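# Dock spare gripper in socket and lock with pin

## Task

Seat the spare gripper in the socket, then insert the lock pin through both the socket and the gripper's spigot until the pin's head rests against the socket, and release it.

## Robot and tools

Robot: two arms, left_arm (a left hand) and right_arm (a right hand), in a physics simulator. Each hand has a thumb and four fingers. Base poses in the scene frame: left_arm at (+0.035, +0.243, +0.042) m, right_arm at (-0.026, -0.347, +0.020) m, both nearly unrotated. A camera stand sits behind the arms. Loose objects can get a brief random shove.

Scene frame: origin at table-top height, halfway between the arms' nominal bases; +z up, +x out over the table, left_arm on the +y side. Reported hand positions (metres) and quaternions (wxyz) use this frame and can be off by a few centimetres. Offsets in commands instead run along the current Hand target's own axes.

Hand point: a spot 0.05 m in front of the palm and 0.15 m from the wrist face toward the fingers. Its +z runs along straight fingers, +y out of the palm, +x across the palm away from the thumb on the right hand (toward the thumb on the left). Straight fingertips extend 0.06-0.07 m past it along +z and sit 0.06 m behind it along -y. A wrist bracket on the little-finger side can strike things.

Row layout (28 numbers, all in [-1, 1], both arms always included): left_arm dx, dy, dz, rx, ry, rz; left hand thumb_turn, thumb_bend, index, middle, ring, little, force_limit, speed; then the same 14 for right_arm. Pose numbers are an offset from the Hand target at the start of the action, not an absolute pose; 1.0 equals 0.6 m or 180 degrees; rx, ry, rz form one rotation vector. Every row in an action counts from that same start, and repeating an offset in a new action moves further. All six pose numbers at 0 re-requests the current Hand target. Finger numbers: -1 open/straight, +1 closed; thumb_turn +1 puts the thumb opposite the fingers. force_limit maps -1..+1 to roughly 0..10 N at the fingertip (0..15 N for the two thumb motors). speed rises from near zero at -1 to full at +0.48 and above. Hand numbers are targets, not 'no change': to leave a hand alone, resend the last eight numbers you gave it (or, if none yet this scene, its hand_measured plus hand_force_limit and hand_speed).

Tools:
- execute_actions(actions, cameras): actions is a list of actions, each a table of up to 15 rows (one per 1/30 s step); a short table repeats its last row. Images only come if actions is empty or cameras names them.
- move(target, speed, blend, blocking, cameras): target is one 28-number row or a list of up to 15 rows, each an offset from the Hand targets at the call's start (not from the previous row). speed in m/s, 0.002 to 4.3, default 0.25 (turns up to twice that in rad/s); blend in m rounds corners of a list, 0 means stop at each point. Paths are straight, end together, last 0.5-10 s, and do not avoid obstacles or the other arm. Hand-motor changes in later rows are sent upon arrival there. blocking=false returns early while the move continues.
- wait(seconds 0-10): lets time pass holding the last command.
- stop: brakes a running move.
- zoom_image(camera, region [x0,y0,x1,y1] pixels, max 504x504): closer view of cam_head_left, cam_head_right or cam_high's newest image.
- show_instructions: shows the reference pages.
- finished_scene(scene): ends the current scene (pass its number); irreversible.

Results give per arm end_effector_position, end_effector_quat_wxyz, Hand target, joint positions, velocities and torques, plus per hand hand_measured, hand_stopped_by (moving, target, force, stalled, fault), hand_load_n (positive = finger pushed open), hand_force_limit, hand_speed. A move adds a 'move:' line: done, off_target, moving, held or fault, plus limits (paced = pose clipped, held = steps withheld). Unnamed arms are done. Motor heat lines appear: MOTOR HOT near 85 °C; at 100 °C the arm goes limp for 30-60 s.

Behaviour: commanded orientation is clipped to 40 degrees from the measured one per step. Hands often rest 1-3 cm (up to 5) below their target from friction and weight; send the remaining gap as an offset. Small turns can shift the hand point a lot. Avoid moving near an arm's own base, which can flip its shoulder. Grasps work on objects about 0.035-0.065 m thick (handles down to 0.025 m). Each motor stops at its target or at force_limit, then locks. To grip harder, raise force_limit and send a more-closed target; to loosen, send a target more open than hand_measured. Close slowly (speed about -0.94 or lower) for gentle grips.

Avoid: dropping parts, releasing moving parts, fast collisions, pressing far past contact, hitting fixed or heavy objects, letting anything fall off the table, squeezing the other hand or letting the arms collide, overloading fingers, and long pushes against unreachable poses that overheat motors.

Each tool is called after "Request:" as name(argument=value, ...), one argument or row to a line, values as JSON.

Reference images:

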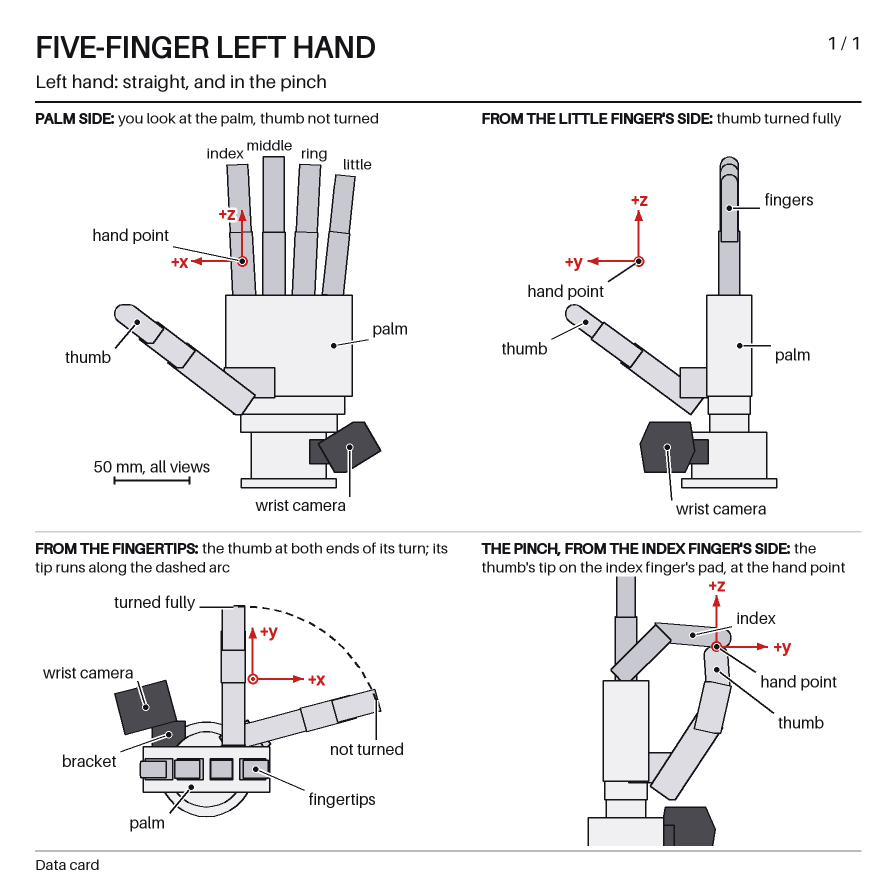

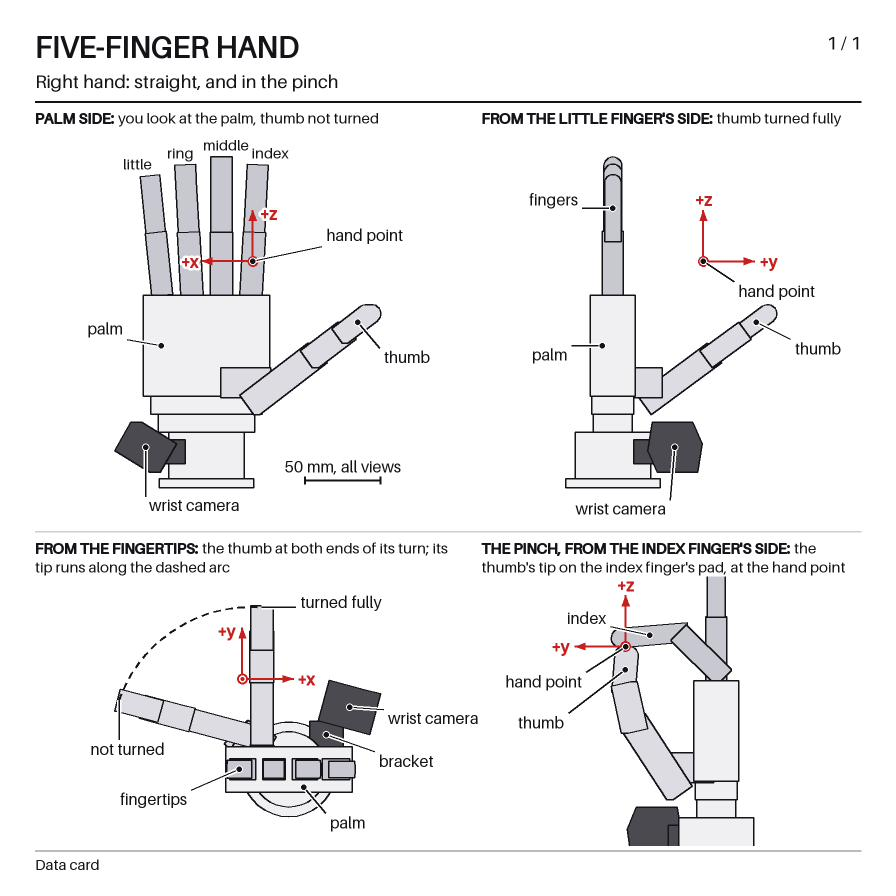

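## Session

Request:
execute_actions(
  actions=[],
)

Request:
show_instructions(
)

Scene clock: 0.00 s.
left_arm: end_effector_position=(+0.5238, -0.1215, +0.1589) hand_measured=(-1.000, -1.000, -1.000, -1.000, -1.000, -1.000) hand_load_n=(+0.0, +0.0, +0.0, +0.0, +0.0, +0.0) hand_stopped_by=(target, target, target, target, target, target) hand_force_limit=0.00 hand_speed=-0.80 end_effector_quat_wxyz=(+0.256, -0.189, +0.671, -0.670) | right_arm: end_effector_position=(+0.3892, -0.2423, +0.1563) hand_measured=(-1.000, -1.000, -1.000, -1.000, -1.000, -1.000) hand_load_n=(+0.0, -0.5, +0.0, +0.0, -0.5, +0.0) hand_stopped_by=(target, target, target, target, target, target) hand_force_limit=0.00 hand_speed=-0.80 end_effector_quat_wxyz=(+0.116, -0.279, +0.953, +0.034)
Joint positions: left_arm=[-0.46 1.744 0.749 1.026 0.476 0.077] | right_arm=[0.043 1.356 1.022 -1.029 -0.122 1.049]
Joint velocities: within noise
Joint torques (N m): no reading
Motor temperatures (°C): left_arm=[28 30 31 27 28 26] | right_arm=[28 36 39 27 27 27]
Heat: left arm: hottest elbow 31 °C; right arm: hottest elbow 39 °C.
Hand target: left_arm +0.5292, -0.1241, +0.1653; +0.261, -0.185, +0.667, -0.673 | right_arm +0.3991, -0.2419, +0.1683; +0.130, -0.279, +0.951, +0.030

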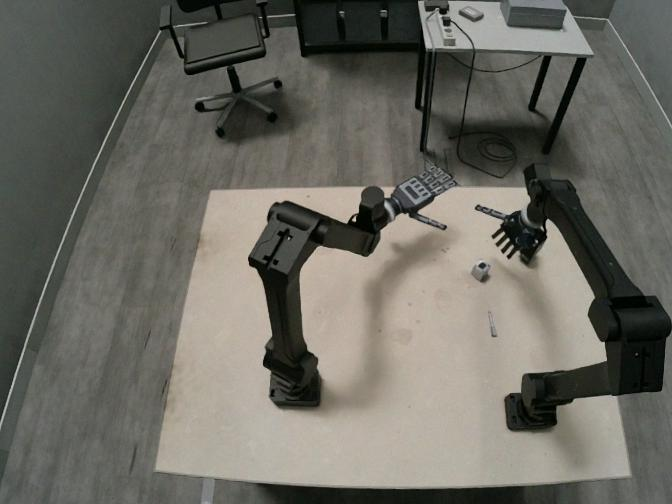

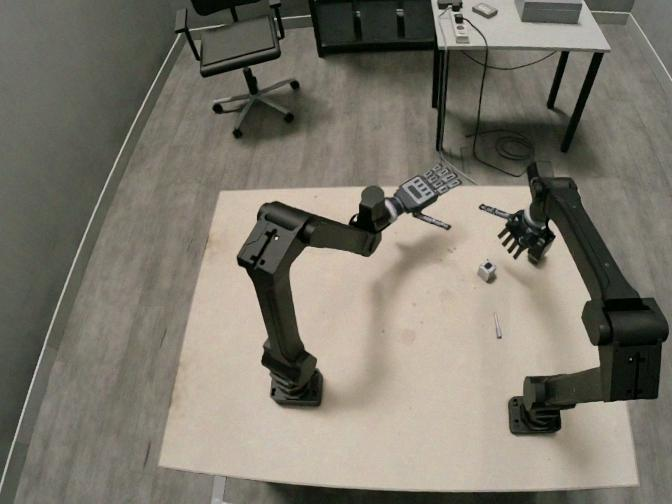

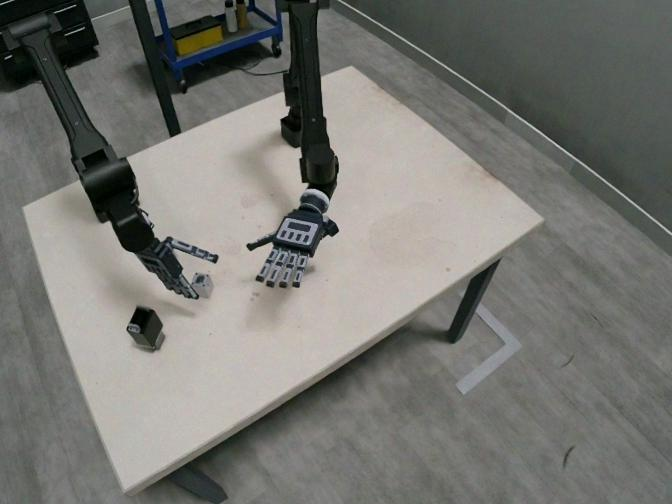

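Reference images for this scene: FIVE-FINGER LEFT HAND page 1, FIVE-FINGER HAND page 1.

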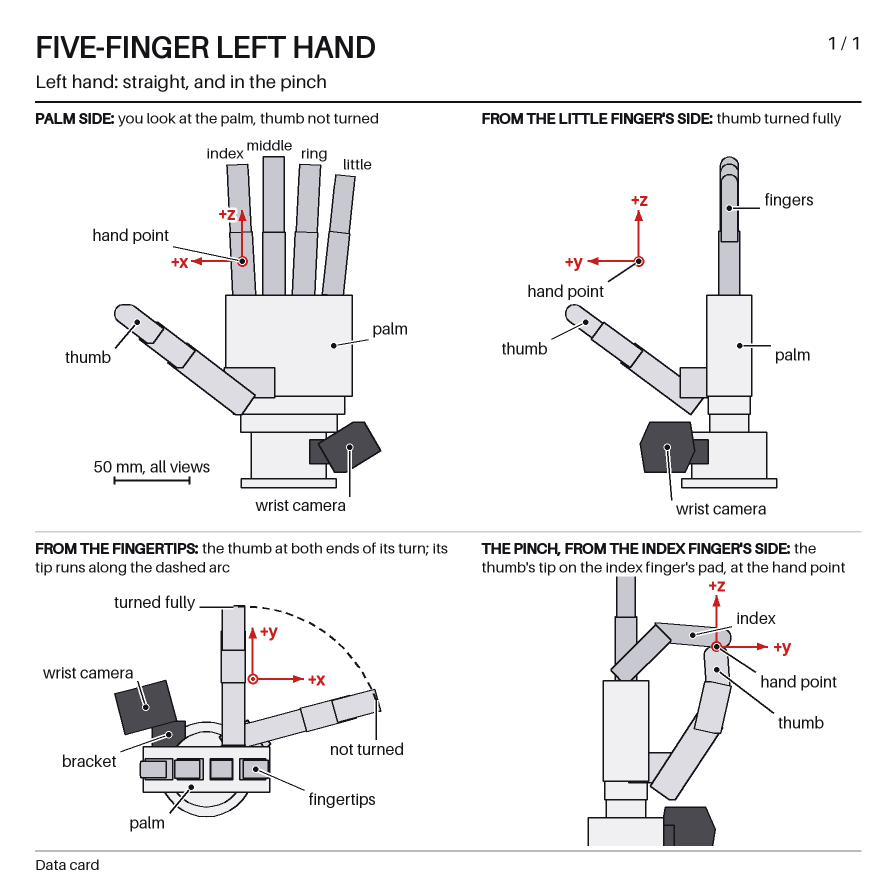

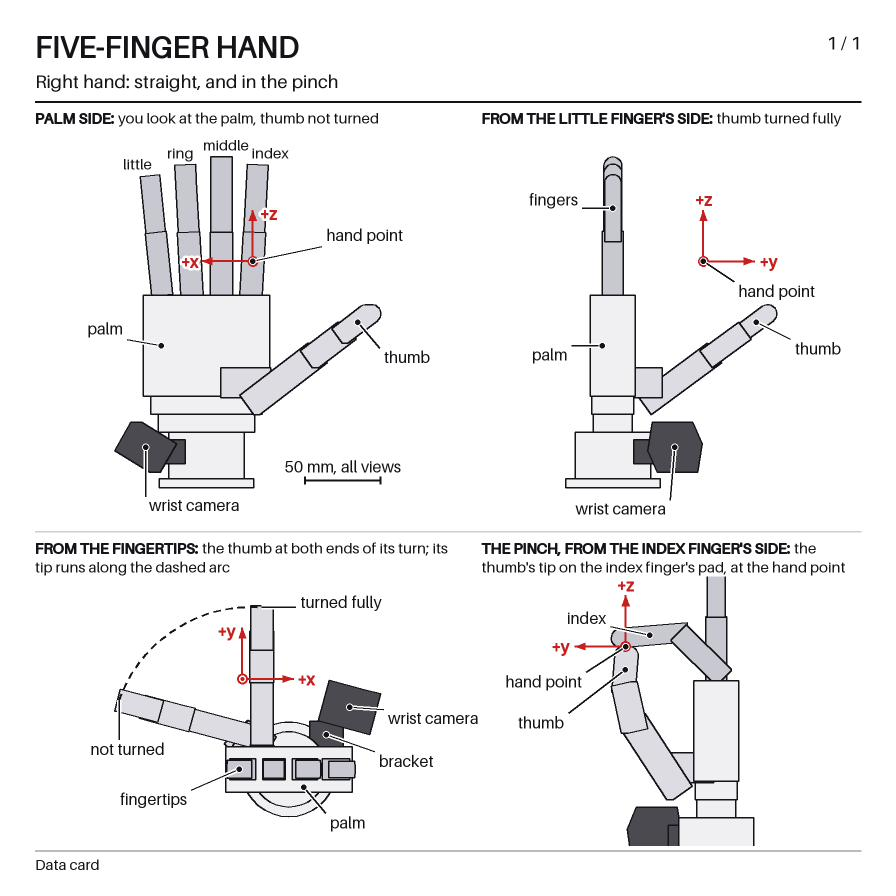

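Request:
zoom_image(
  camera="cam_head_left",
  region=[440, 200, 580, 340],
)

Request:
zoom_image(
  camera="cam_head_right",
  region=[440, 200, 580, 340],
)

Request:
zoom_image(
  camera="cam_high",
  region=[100, 230, 240, 370],
)

Scaled by 3.600 from the camera's 672x504 image, which has a finer 960x720 frame.

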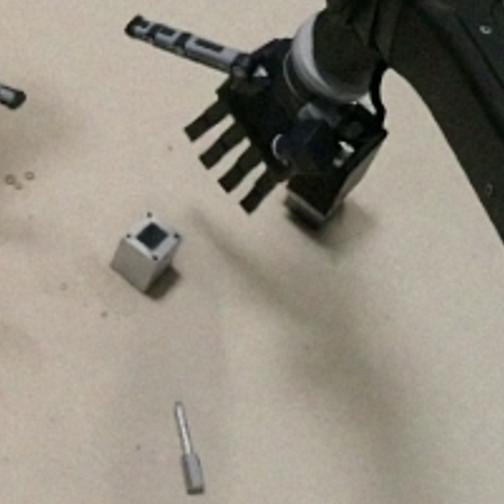

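Scaled by 3.600 from the camera's 672x504 image, which has a finer 960x720 frame.

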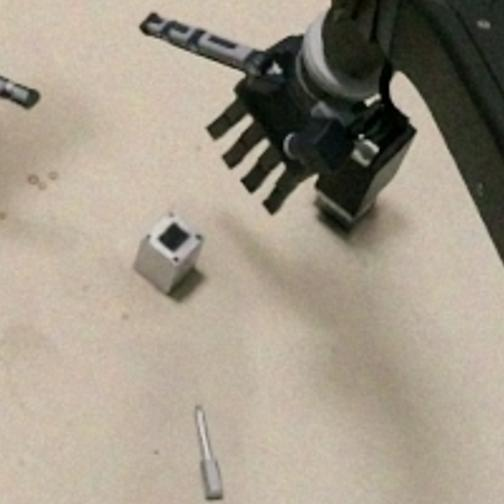

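Scaled by 3.600 from the camera's 672x504 image, which has a finer 960x720 frame.

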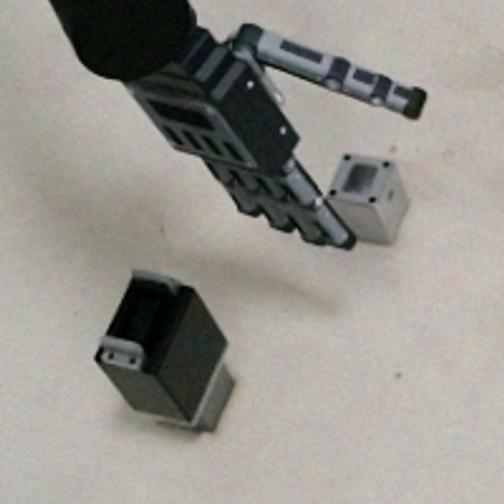

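Request:
move(
  target=[
    [-0.09,-0.08,-0.25,0,0,0,-1,-1,-1,-1,-1,-1,0,-0.8,-0.0528,-0.0031,-0.1929,0,0,0,-1,-1,-1,-1,-1,-1,0,-0.8],
    [-0.1828,-0.1703,-0.4932,0,0,0,-1,-1,-1,-1,-1,-1,0,-0.8,0.1693,-0.3685,-0.2652,0,0,0,-1,-1,-1,-1,-1,-1,0,-0.8],
  ],
  speed=0.3,
  blend=[0.03, 0],
  cameras=["all"],
)

Request:
zoom_image(
  camera="cam_head_left",
  region=[460, 220, 560, 320],
)

Request:
zoom_image(
  camera="cam_head_right",
  region=[460, 220, 560, 320],
)

Request:
zoom_image(
  camera="cam_high",
  region=[110, 250, 230, 370],
)

Scene clock: 38.97 s.
left_arm: end_effector_position=(+0.4306, +0.1738, +0.2610) hand_measured=(-1.000, -1.000, -1.000, -1.000, -1.000, -1.000) hand_load_n=(+0.0, +0.0, +0.0, -0.5, +0.0, +0.0) hand_stopped_by=(target, target, target, target, target, target) hand_force_limit=0.00 hand_speed=-0.80 end_effector_quat_wxyz=(+0.261, -0.180, +0.668, -0.673) | right_arm: end_effector_position=(+0.3901, -0.4941, +0.2846) hand_measured=(-1.000, -1.000, -1.000, -1.000, -1.000, -1.000) hand_load_n=(-0.5, +0.0, +0.0, +0.0, +0.0, +0.0) hand_stopped_by=(target, target, target, target, target, target) hand_force_limit=0.00 hand_speed=-0.80 end_effector_quat_wxyz=(+0.120, -0.274, +0.954, +0.039)
Joint positions: left_arm=[0.332 1.205 0.507 0.842 1.271 -0.032] | right_arm=[-0.553 1.501 1.514 -1.481 -0.231 0.462]
Joint torques (N m): left_arm=[0.38 -6.24 8.69 0.76 -0.08 -0.19] | right_arm=[-1.08 -9.76 12.68 -0.09 -0.45 -0.15]
Motor temperatures (°C): left_arm=[28 32 35 28 28 26] | right_arm=[28 37 51 27 27 27]
Heat: left arm: hottest elbow 35 °C; right arm: hottest elbow 51 °C.
Hand target: left_arm +0.4291, +0.1760, +0.2649; +0.261, -0.185, +0.667, -0.673 | right_arm +0.3992, -0.5021, +0.2982; +0.130, -0.279, +0.951, +0.030
Off the commanded pose: left_arm 0.005 m, 1 deg | right_arm 0.018 m, 2 deg.
move: off_target (right_arm)

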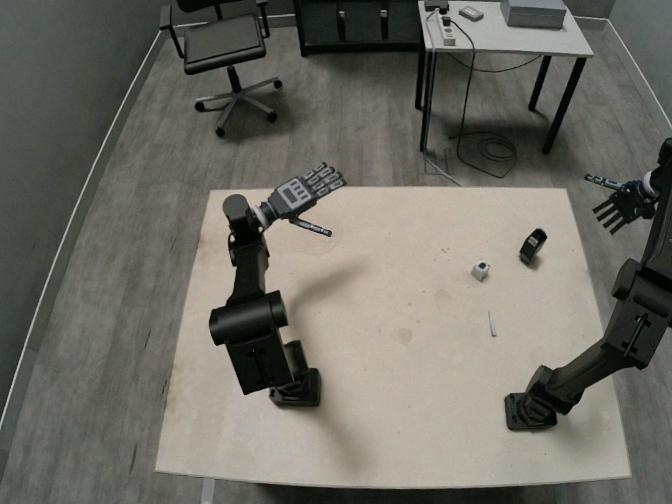

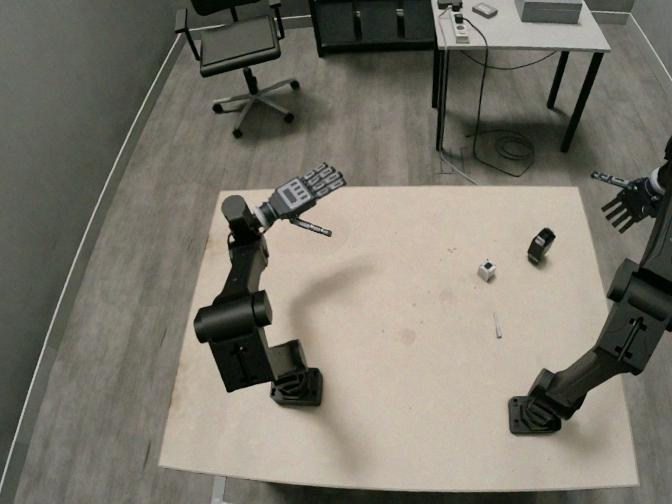

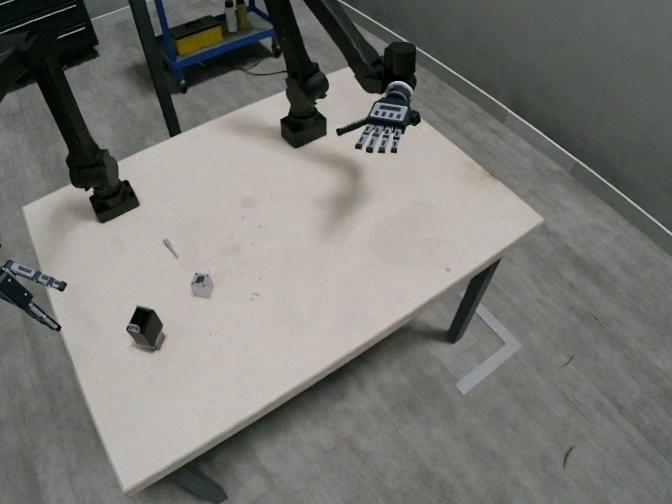

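Scaled by 5.040 from the camera's 672x504 image, which has a finer 960x720 frame.

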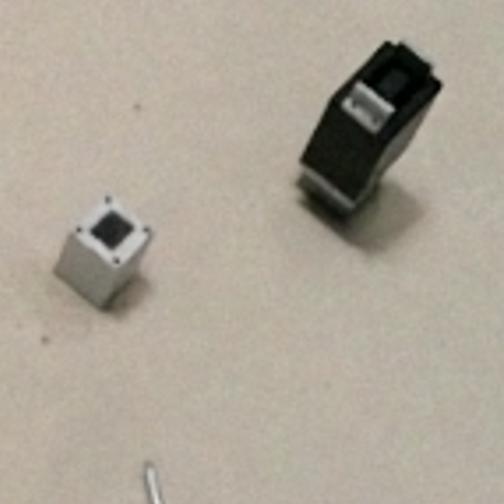

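Scaled by 5.040 from the camera's 672x504 image, which has a finer 960x720 frame.

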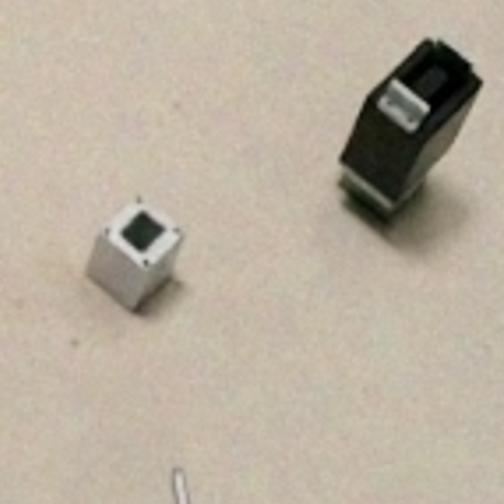

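Scaled by 4.200 from the camera's 672x504 image, which has a finer 960x720 frame.

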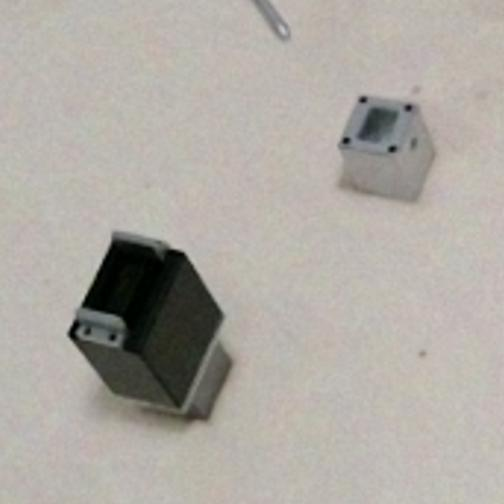

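Request:
zoom_image(
  camera="cam_head_left",
  region=[467, 253, 497, 283],
)

Request:
zoom_image(
  camera="cam_high",
  region=[187, 268, 217, 298],
)

Request:
zoom_image(
  camera="cam_head_right",
  region=[472, 253, 502, 283],
)

Request:
zoom_image(
  camera="cam_head_left",
  region=[510, 222, 555, 267],
)

Request:
zoom_image(
  camera="cam_high",
  region=[122, 300, 172, 350],
)

Request:
zoom_image(
  camera="cam_head_left",
  region=[475, 305, 510, 340],
)

Request:
zoom_image(
  camera="cam_high",
  region=[155, 233, 185, 263],
)

Scaled by 16.800 from the camera's 672x504 image, which has a finer 960x720 frame.

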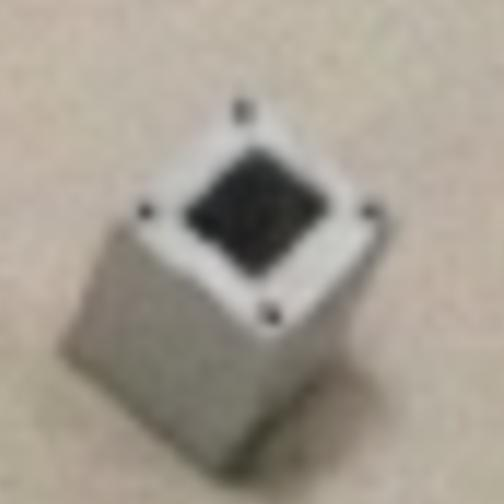

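Scaled by 16.800 from the camera's 672x504 image, which has a finer 960x720 frame.

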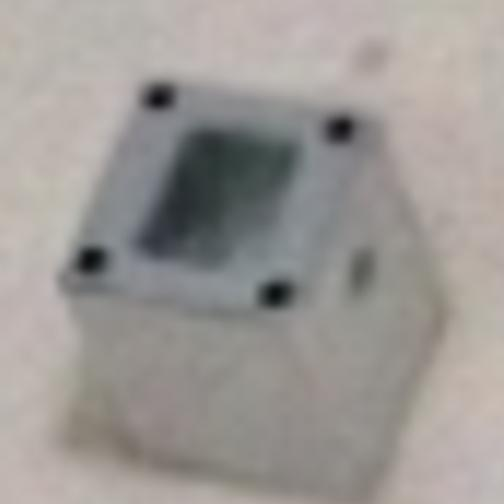

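Scaled by 16.800 from the camera's 672x504 image, which has a finer 960x720 frame.

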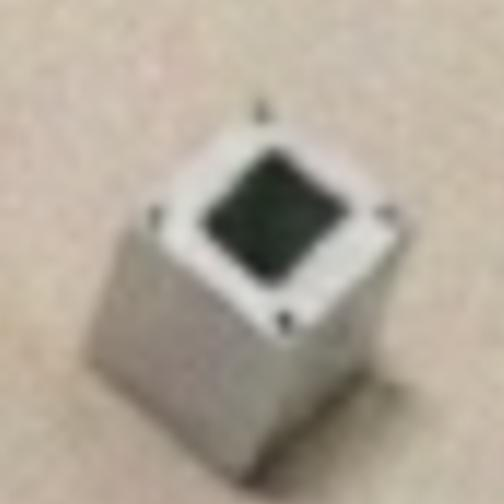

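Scaled by 11.200 from the camera's 672x504 image, which has a finer 960x720 frame.

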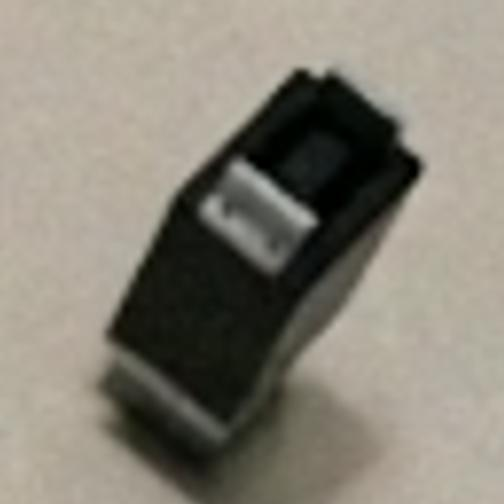

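Scaled by 10.080 from the camera's 672x504 image, which has a finer 960x720 frame.

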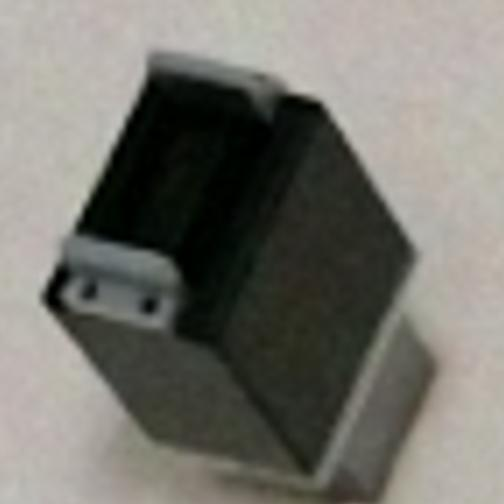

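Scaled by 14.400 from the camera's 672x504 image, which has a finer 960x720 frame.

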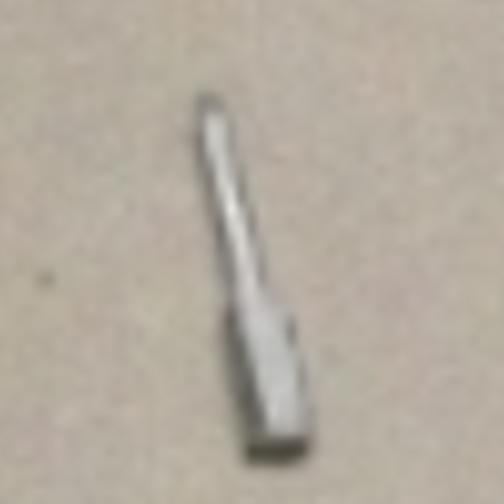

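Scaled by 16.800 from the camera's 672x504 image, which has a finer 960x720 frame.

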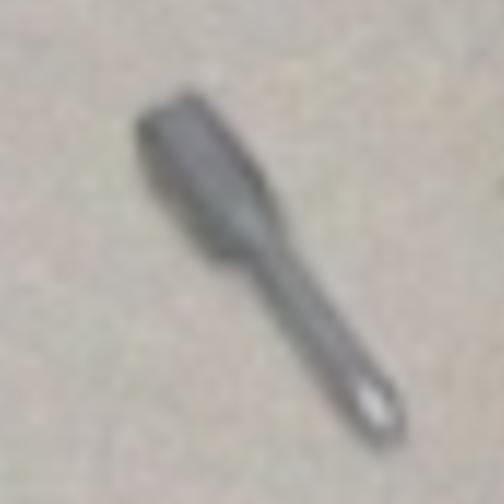

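Request:
move(
  target=[0,0,0,0,0,0,-1,-1,-1,-1,-1,-1,0,-0.8,-0.0855,0.0915,0.0818,-0.0788,0.0572,-0.5591,1,-1,-1,-1,-1,-1,0,-0.2],
  speed=0.3,
  cameras=["all"],
)

Request:
zoom_image(
  camera="cam_head_left",
  region=[490, 180, 600, 290],
)

Request:
zoom_image(
  camera="cam_high",
  region=[60, 220, 200, 360],
)

Scene clock: 157.60 s.
left_arm: end_effector_position=(+0.4306, +0.1738, +0.2610) hand_measured=(-1.000, -1.000, -1.000, -1.000, -1.000, -1.000) hand_load_n=(+0.0, +0.0, +0.0, +0.0, +0.0, +0.0) hand_stopped_by=(target, target, target, target, target, target) hand_force_limit=0.00 hand_speed=-0.80 end_effector_quat_wxyz=(+0.261, -0.180, +0.668, -0.673) | right_arm: end_effector_position=(+0.4140, -0.4254, +0.2604) hand_measured=(+1.000, -1.000, -1.000, -1.000, -1.000, -1.000) hand_load_n=(+0.0, +0.0, +0.0, +0.0, +0.0, +0.0) hand_stopped_by=(target, target, target, target, target, target) hand_force_limit=0.00 hand_speed=-0.20 end_effector_quat_wxyz=(+0.000, +0.916, -0.402, -0.006)
Joint positions: left_arm=[0.332 1.205 0.507 0.842 1.271 -0.032] | right_arm=[-0.111 1.679 1.701 -1.604 -0.004 -0.863]
Joint torques (N m): left_arm=[0.38 -6.24 8.69 0.77 -0.08 -0.2] | right_arm=[0.5 -11.93 10.29 0.1 0.19 -0.22]
Motor temperatures (°C): left_arm=[28 31 37 28 28 26] | right_arm=[28 38 60 27 27 27]
Heat: left arm: hottest elbow 37 °C; right arm: hottest elbow 60 °C.
Hand target: left_arm +0.4291, +0.1760, +0.2649; +0.261, -0.185, +0.667, -0.673 | right_arm +0.4225, -0.4227, +0.2638; +0.000, +0.921, -0.390, +0.000
Off the commanded pose: left_arm 0.005 m, 1 deg | right_arm 0.010 m, 2 deg.
move: done

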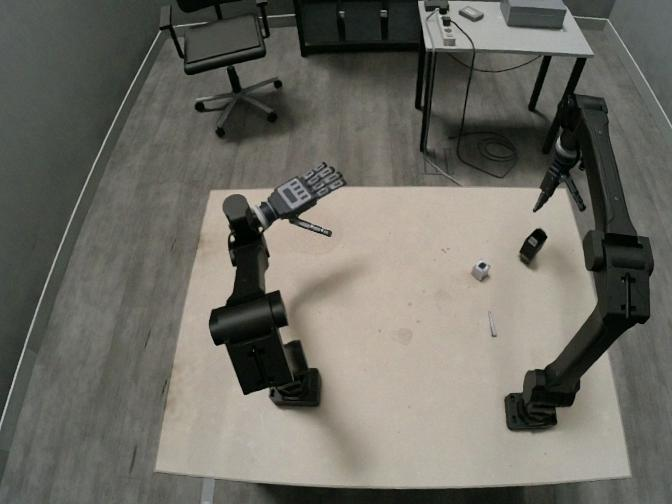

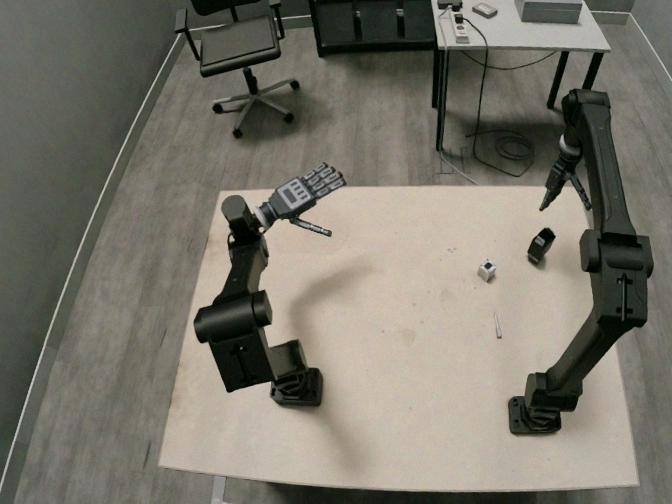

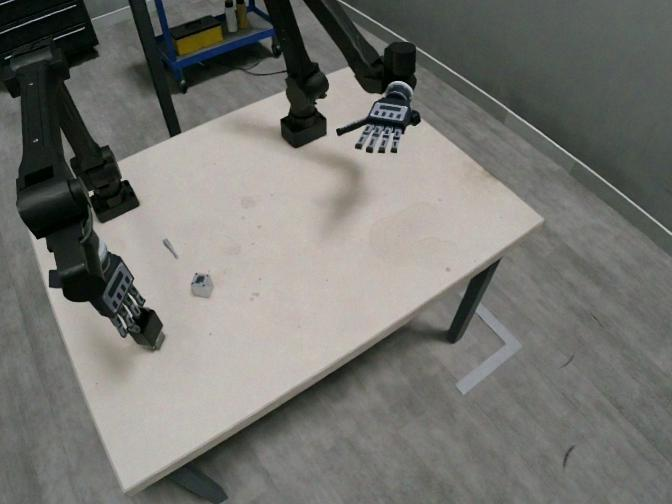

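Scaled by 4.582 from the camera's 672x504 image, which has a finer 960x720 frame.

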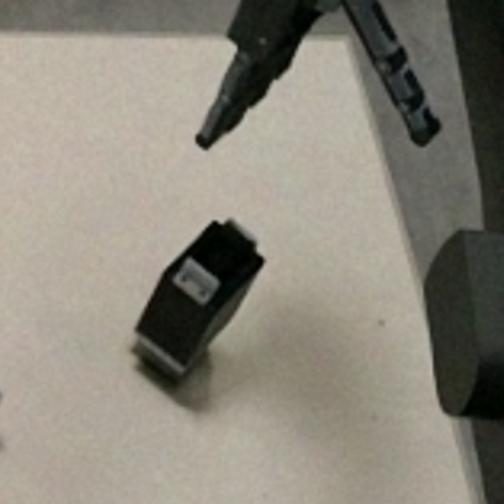

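Scaled by 3.600 from the camera's 672x504 image, which has a finer 960x720 frame.

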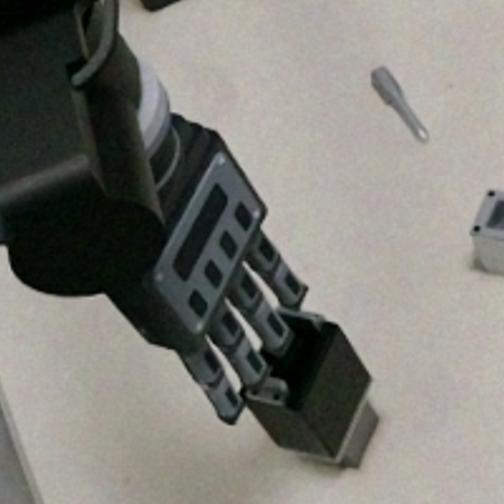

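Request:
move(
  target=[0,0,0,0,0,0,-1,-1,-1,-1,-1,-1,0,-0.8,-0.0238,-0.001,0.1667,0,0,0,1,-1,-1,-1,-1,-1,0,-0.2],
  speed=0.2,
  cameras=["all"],
)

Request:
zoom_image(
  camera="cam_head_left",
  region=[500, 190, 580, 270],
)

Request:
zoom_image(
  camera="cam_high",
  region=[100, 270, 190, 360],
)

Scene clock: 173.27 s.
left_arm: end_effector_position=(+0.4306, +0.1738, +0.2610) hand_measured=(-1.000, -1.000, -1.000, -1.000, -1.000, -1.000) hand_load_n=(-0.5, +0.0, +0.0, +0.0, -0.5, +0.0) hand_stopped_by=(target, target, target, target, target, target) hand_force_limit=0.00 hand_speed=-0.80 end_effector_quat_wxyz=(+0.261, -0.180, +0.668, -0.673) | right_arm: end_effector_position=(+0.4079, -0.4183, +0.1674) hand_measured=(+1.000, -1.000, -1.000, -1.000, -1.000, -1.000) hand_load_n=(+0.0, +0.0, +0.0, +0.0, +0.0, +0.0) hand_stopped_by=(target, target, target, target, target, target) hand_force_limit=0.00 hand_speed=-0.20 end_effector_quat_wxyz=(-0.001, +0.919, -0.395, -0.003)
Joint positions: left_arm=[0.332 1.205 0.507 0.842 1.271 -0.032] | right_arm=[-0.097 1.679 1.457 -1.353 -0.004 -0.864]
Joint torques (N m): left_arm=[0.38 -6.3 8.69 0.77 -0.08 -0.2] | right_arm=[1.03 -11.81 8.21 0.57 0.17 0.02]
Motor temperatures (°C): left_arm=[28 31 37 28 28 26] | right_arm=[28 40 61 27 27 27]
Heat: left arm: hottest elbow 37 °C; right arm: hottest elbow 61 °C.
Hand target: left_arm +0.4291, +0.1760, +0.2649; +0.261, -0.185, +0.667, -0.673 | right_arm +0.4130, -0.4118, +0.1637; +0.000, +0.921, -0.390, +0.000
Off the commanded pose: left_arm 0.005 m, 1 deg | right_arm 0.009 m, 1 deg.
move: done

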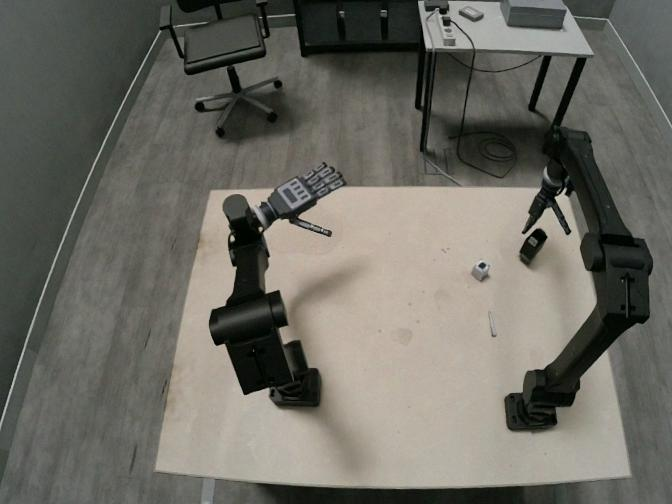

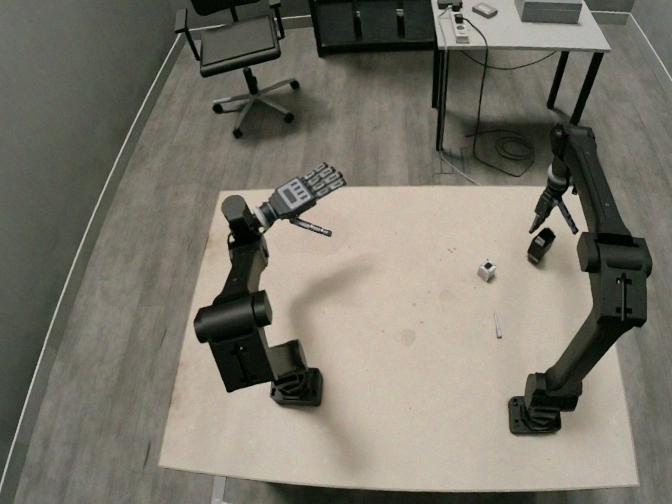

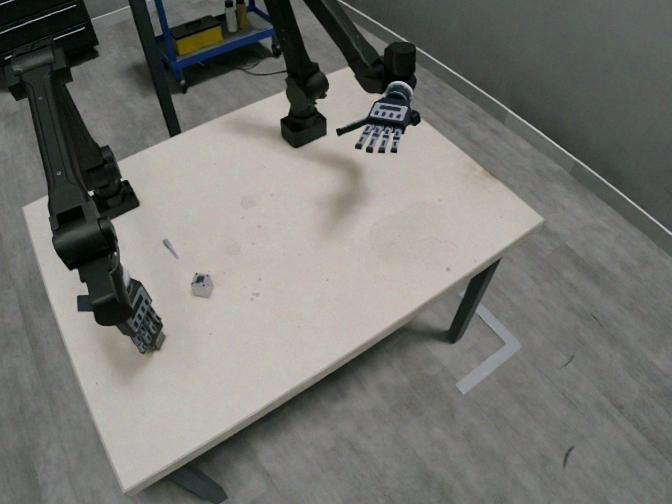

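Scaled by 6.300 from the camera's 672x504 image, which has a finer 960x720 frame.

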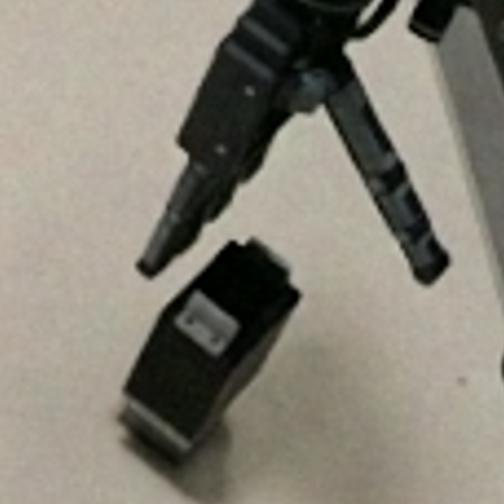

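Scaled by 5.600 from the camera's 672x504 image, which has a finer 960x720 frame.

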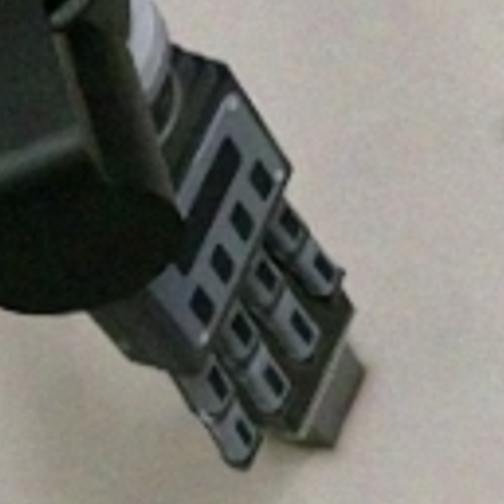

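Request:
move(
  target=[0,0,0,0,0,0,-1,-1,-1,-1,-1,-1,0,-0.8,-0.0077,0,0.13,0,0,0,1,-1,-1,-1,-1,-1,0,-0.2],
  speed=0.12,
  cameras=["all"],
)

Request:
zoom_image(
  camera="cam_head_left",
  region=[500, 190, 580, 270],
)

Request:
zoom_image(
  camera="cam_high",
  region=[100, 270, 190, 360],
)

Scene clock: 187.73 s.
left_arm: end_effector_position=(+0.4306, +0.1738, +0.2610) hand_measured=(-1.000, -1.000, -1.000, -1.000, -1.000, -1.000) hand_load_n=(+0.0, +0.0, +0.0, +0.0, +0.0, -0.5) hand_stopped_by=(target, target, target, target, target, target) hand_force_limit=0.00 hand_speed=-0.80 end_effector_quat_wxyz=(+0.261, -0.180, +0.668, -0.673) | right_arm: end_effector_position=(+0.4048, -0.4158, +0.0895) hand_measured=(+1.000, -1.000, -1.000, -1.000, -1.000, -1.000) hand_load_n=(+0.0, +0.0, +0.0, +0.0, +0.0, +0.0) hand_stopped_by=(target, target, target, target, target, target) hand_force_limit=0.00 hand_speed=-0.20 end_effector_quat_wxyz=(-0.001, +0.920, -0.393, -0.003)
Joint positions: left_arm=[0.332 1.205 0.507 0.842 1.271 -0.032] | right_arm=[-0.092 1.735 1.316 -1.157 -0.004 -0.864]
Joint torques (N m): left_arm=[0.38 -6.24 8.69 0.76 -0.08 -0.21] | right_arm=[0.85 -11.81 7.77 0.62 0.18 0.1]
Motor temperatures (°C): left_arm=[28 31 37 28 28 26] | right_arm=[28 40 57 27 27 27]
Heat: left arm: hottest elbow 37 °C; right arm: hottest elbow 57 °C.
Hand target: left_arm +0.4291, +0.1760, +0.2649; +0.261, -0.185, +0.667, -0.673 | right_arm +0.4099, -0.4085, +0.0856; +0.000, +0.921, -0.390, +0.000
Off the commanded pose: left_arm 0.005 m, 1 deg | right_arm 0.010 m, 0 deg.
move: done

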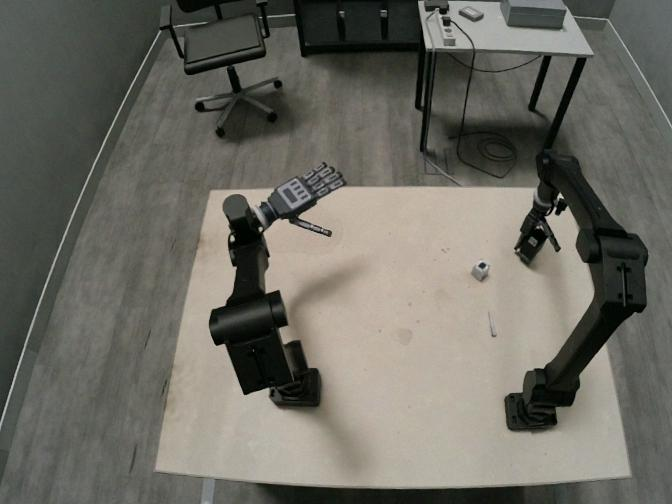

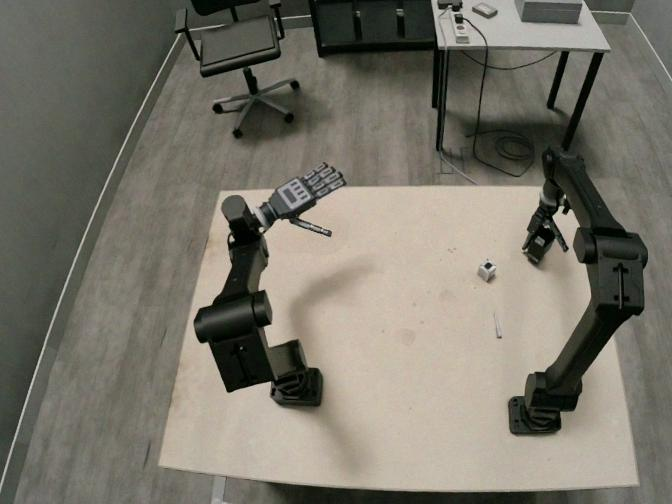

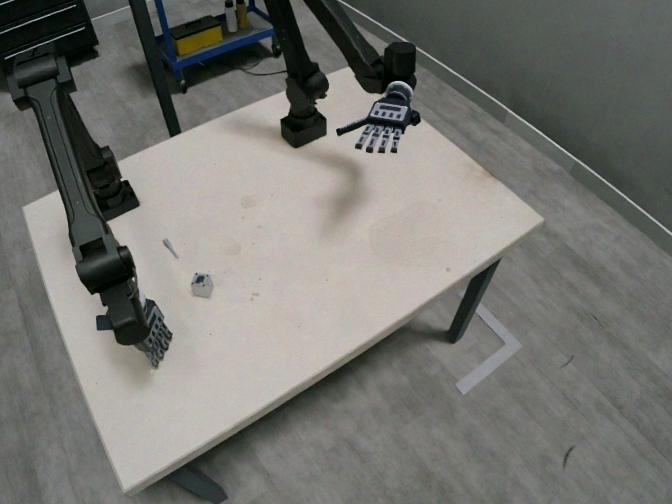

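Scaled by 6.300 from the camera's 672x504 image, which has a finer 960x720 frame.

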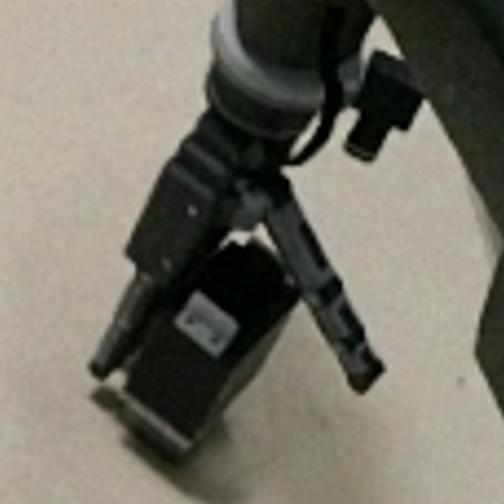

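Scaled by 5.600 from the camera's 672x504 image, which has a finer 960x720 frame.

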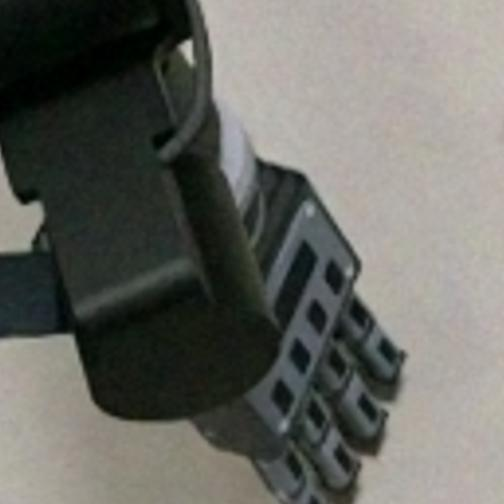

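Request:
move(
  target=[0,0,0,0,0,0,-1,-1,-1,-1,-1,-1,0,-0.8,0,0.03,0.007,0,0,0,1,-1,-1,-1,-1,-1,0,-0.2],
  speed=0.06,
  cameras=["cam_head_left"],
)

Request:
zoom_image(
  camera="cam_head_left",
  region=[500, 200, 560, 260],
)

Scene clock: 197.37 s.
left_arm: end_effector_position=(+0.4306, +0.1738, +0.2610) hand_measured=(-1.000, -1.000, -1.000, -1.000, -1.000, -1.000) hand_load_n=(+0.0, +0.0, +0.0, +0.0, +0.0, +0.0) hand_stopped_by=(target, target, target, target, target, target) hand_force_limit=0.00 hand_speed=-0.80 end_effector_quat_wxyz=(+0.261, -0.180, +0.668, -0.673) | right_arm: end_effector_position=(+0.3963, -0.4150, +0.0787) hand_measured=(+1.000, -1.000, -1.000, -1.000, -1.000, -1.000) hand_load_n=(+0.0, +0.0, +0.0, +0.0, +0.0, +0.0) hand_stopped_by=(target, target, target, target, target, target) hand_force_limit=0.00 hand_speed=-0.20 end_effector_quat_wxyz=(+0.001, +0.920, -0.392, -0.008)
Joint positions: left_arm=[0.332 1.205 0.507 0.842 1.271 -0.032] | right_arm=[-0.092 1.735 1.282 -1.134 -0.004 -0.865]
Joint torques (N m): left_arm=[0.38 -6.3 8.7 0.77 -0.08 -0.21] | right_arm=[-1.38 -13.1 6.91 0.5 0.18 -0.21]
Motor temperatures (°C): left_arm=[28 31 37 28 28 26] | right_arm=[28 40 56 27 27 27]
Heat: left arm: hottest elbow 37 °C; right arm: hottest elbow 56 °C.
Hand target: left_arm +0.4291, +0.1760, +0.2649; +0.261, -0.185, +0.667, -0.673 | right_arm +0.3969, -0.4210, +0.0815; +0.000, +0.921, -0.391, +0.000
Off the commanded pose: left_arm 0.005 m, 1 deg | right_arm 0.007 m, 1 deg.
move: done
Images, in order (width x height): cam_head_left 672x504.

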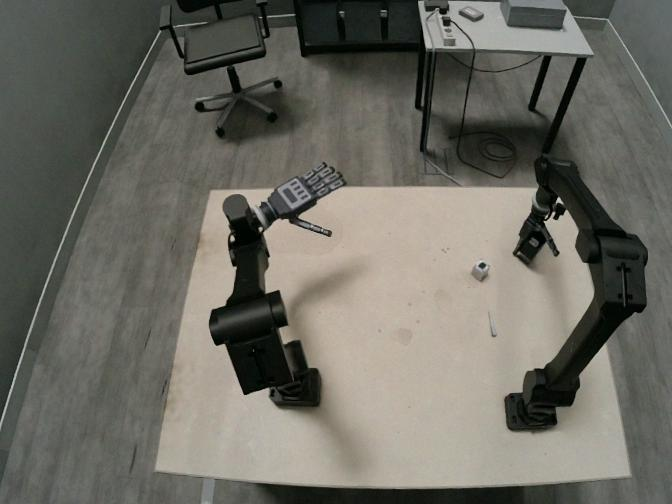

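Scaled by 8.400 from the camera's 672x504 image, which has a finer 960x720 frame.

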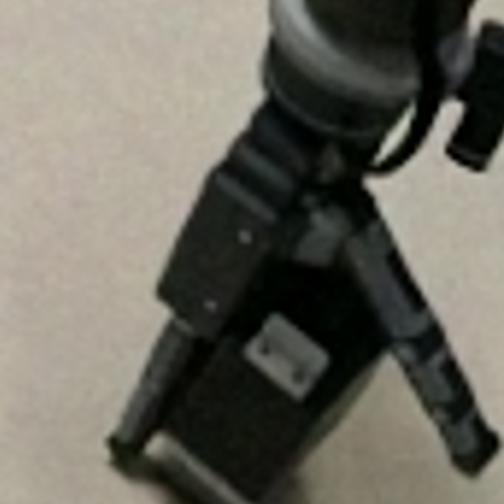

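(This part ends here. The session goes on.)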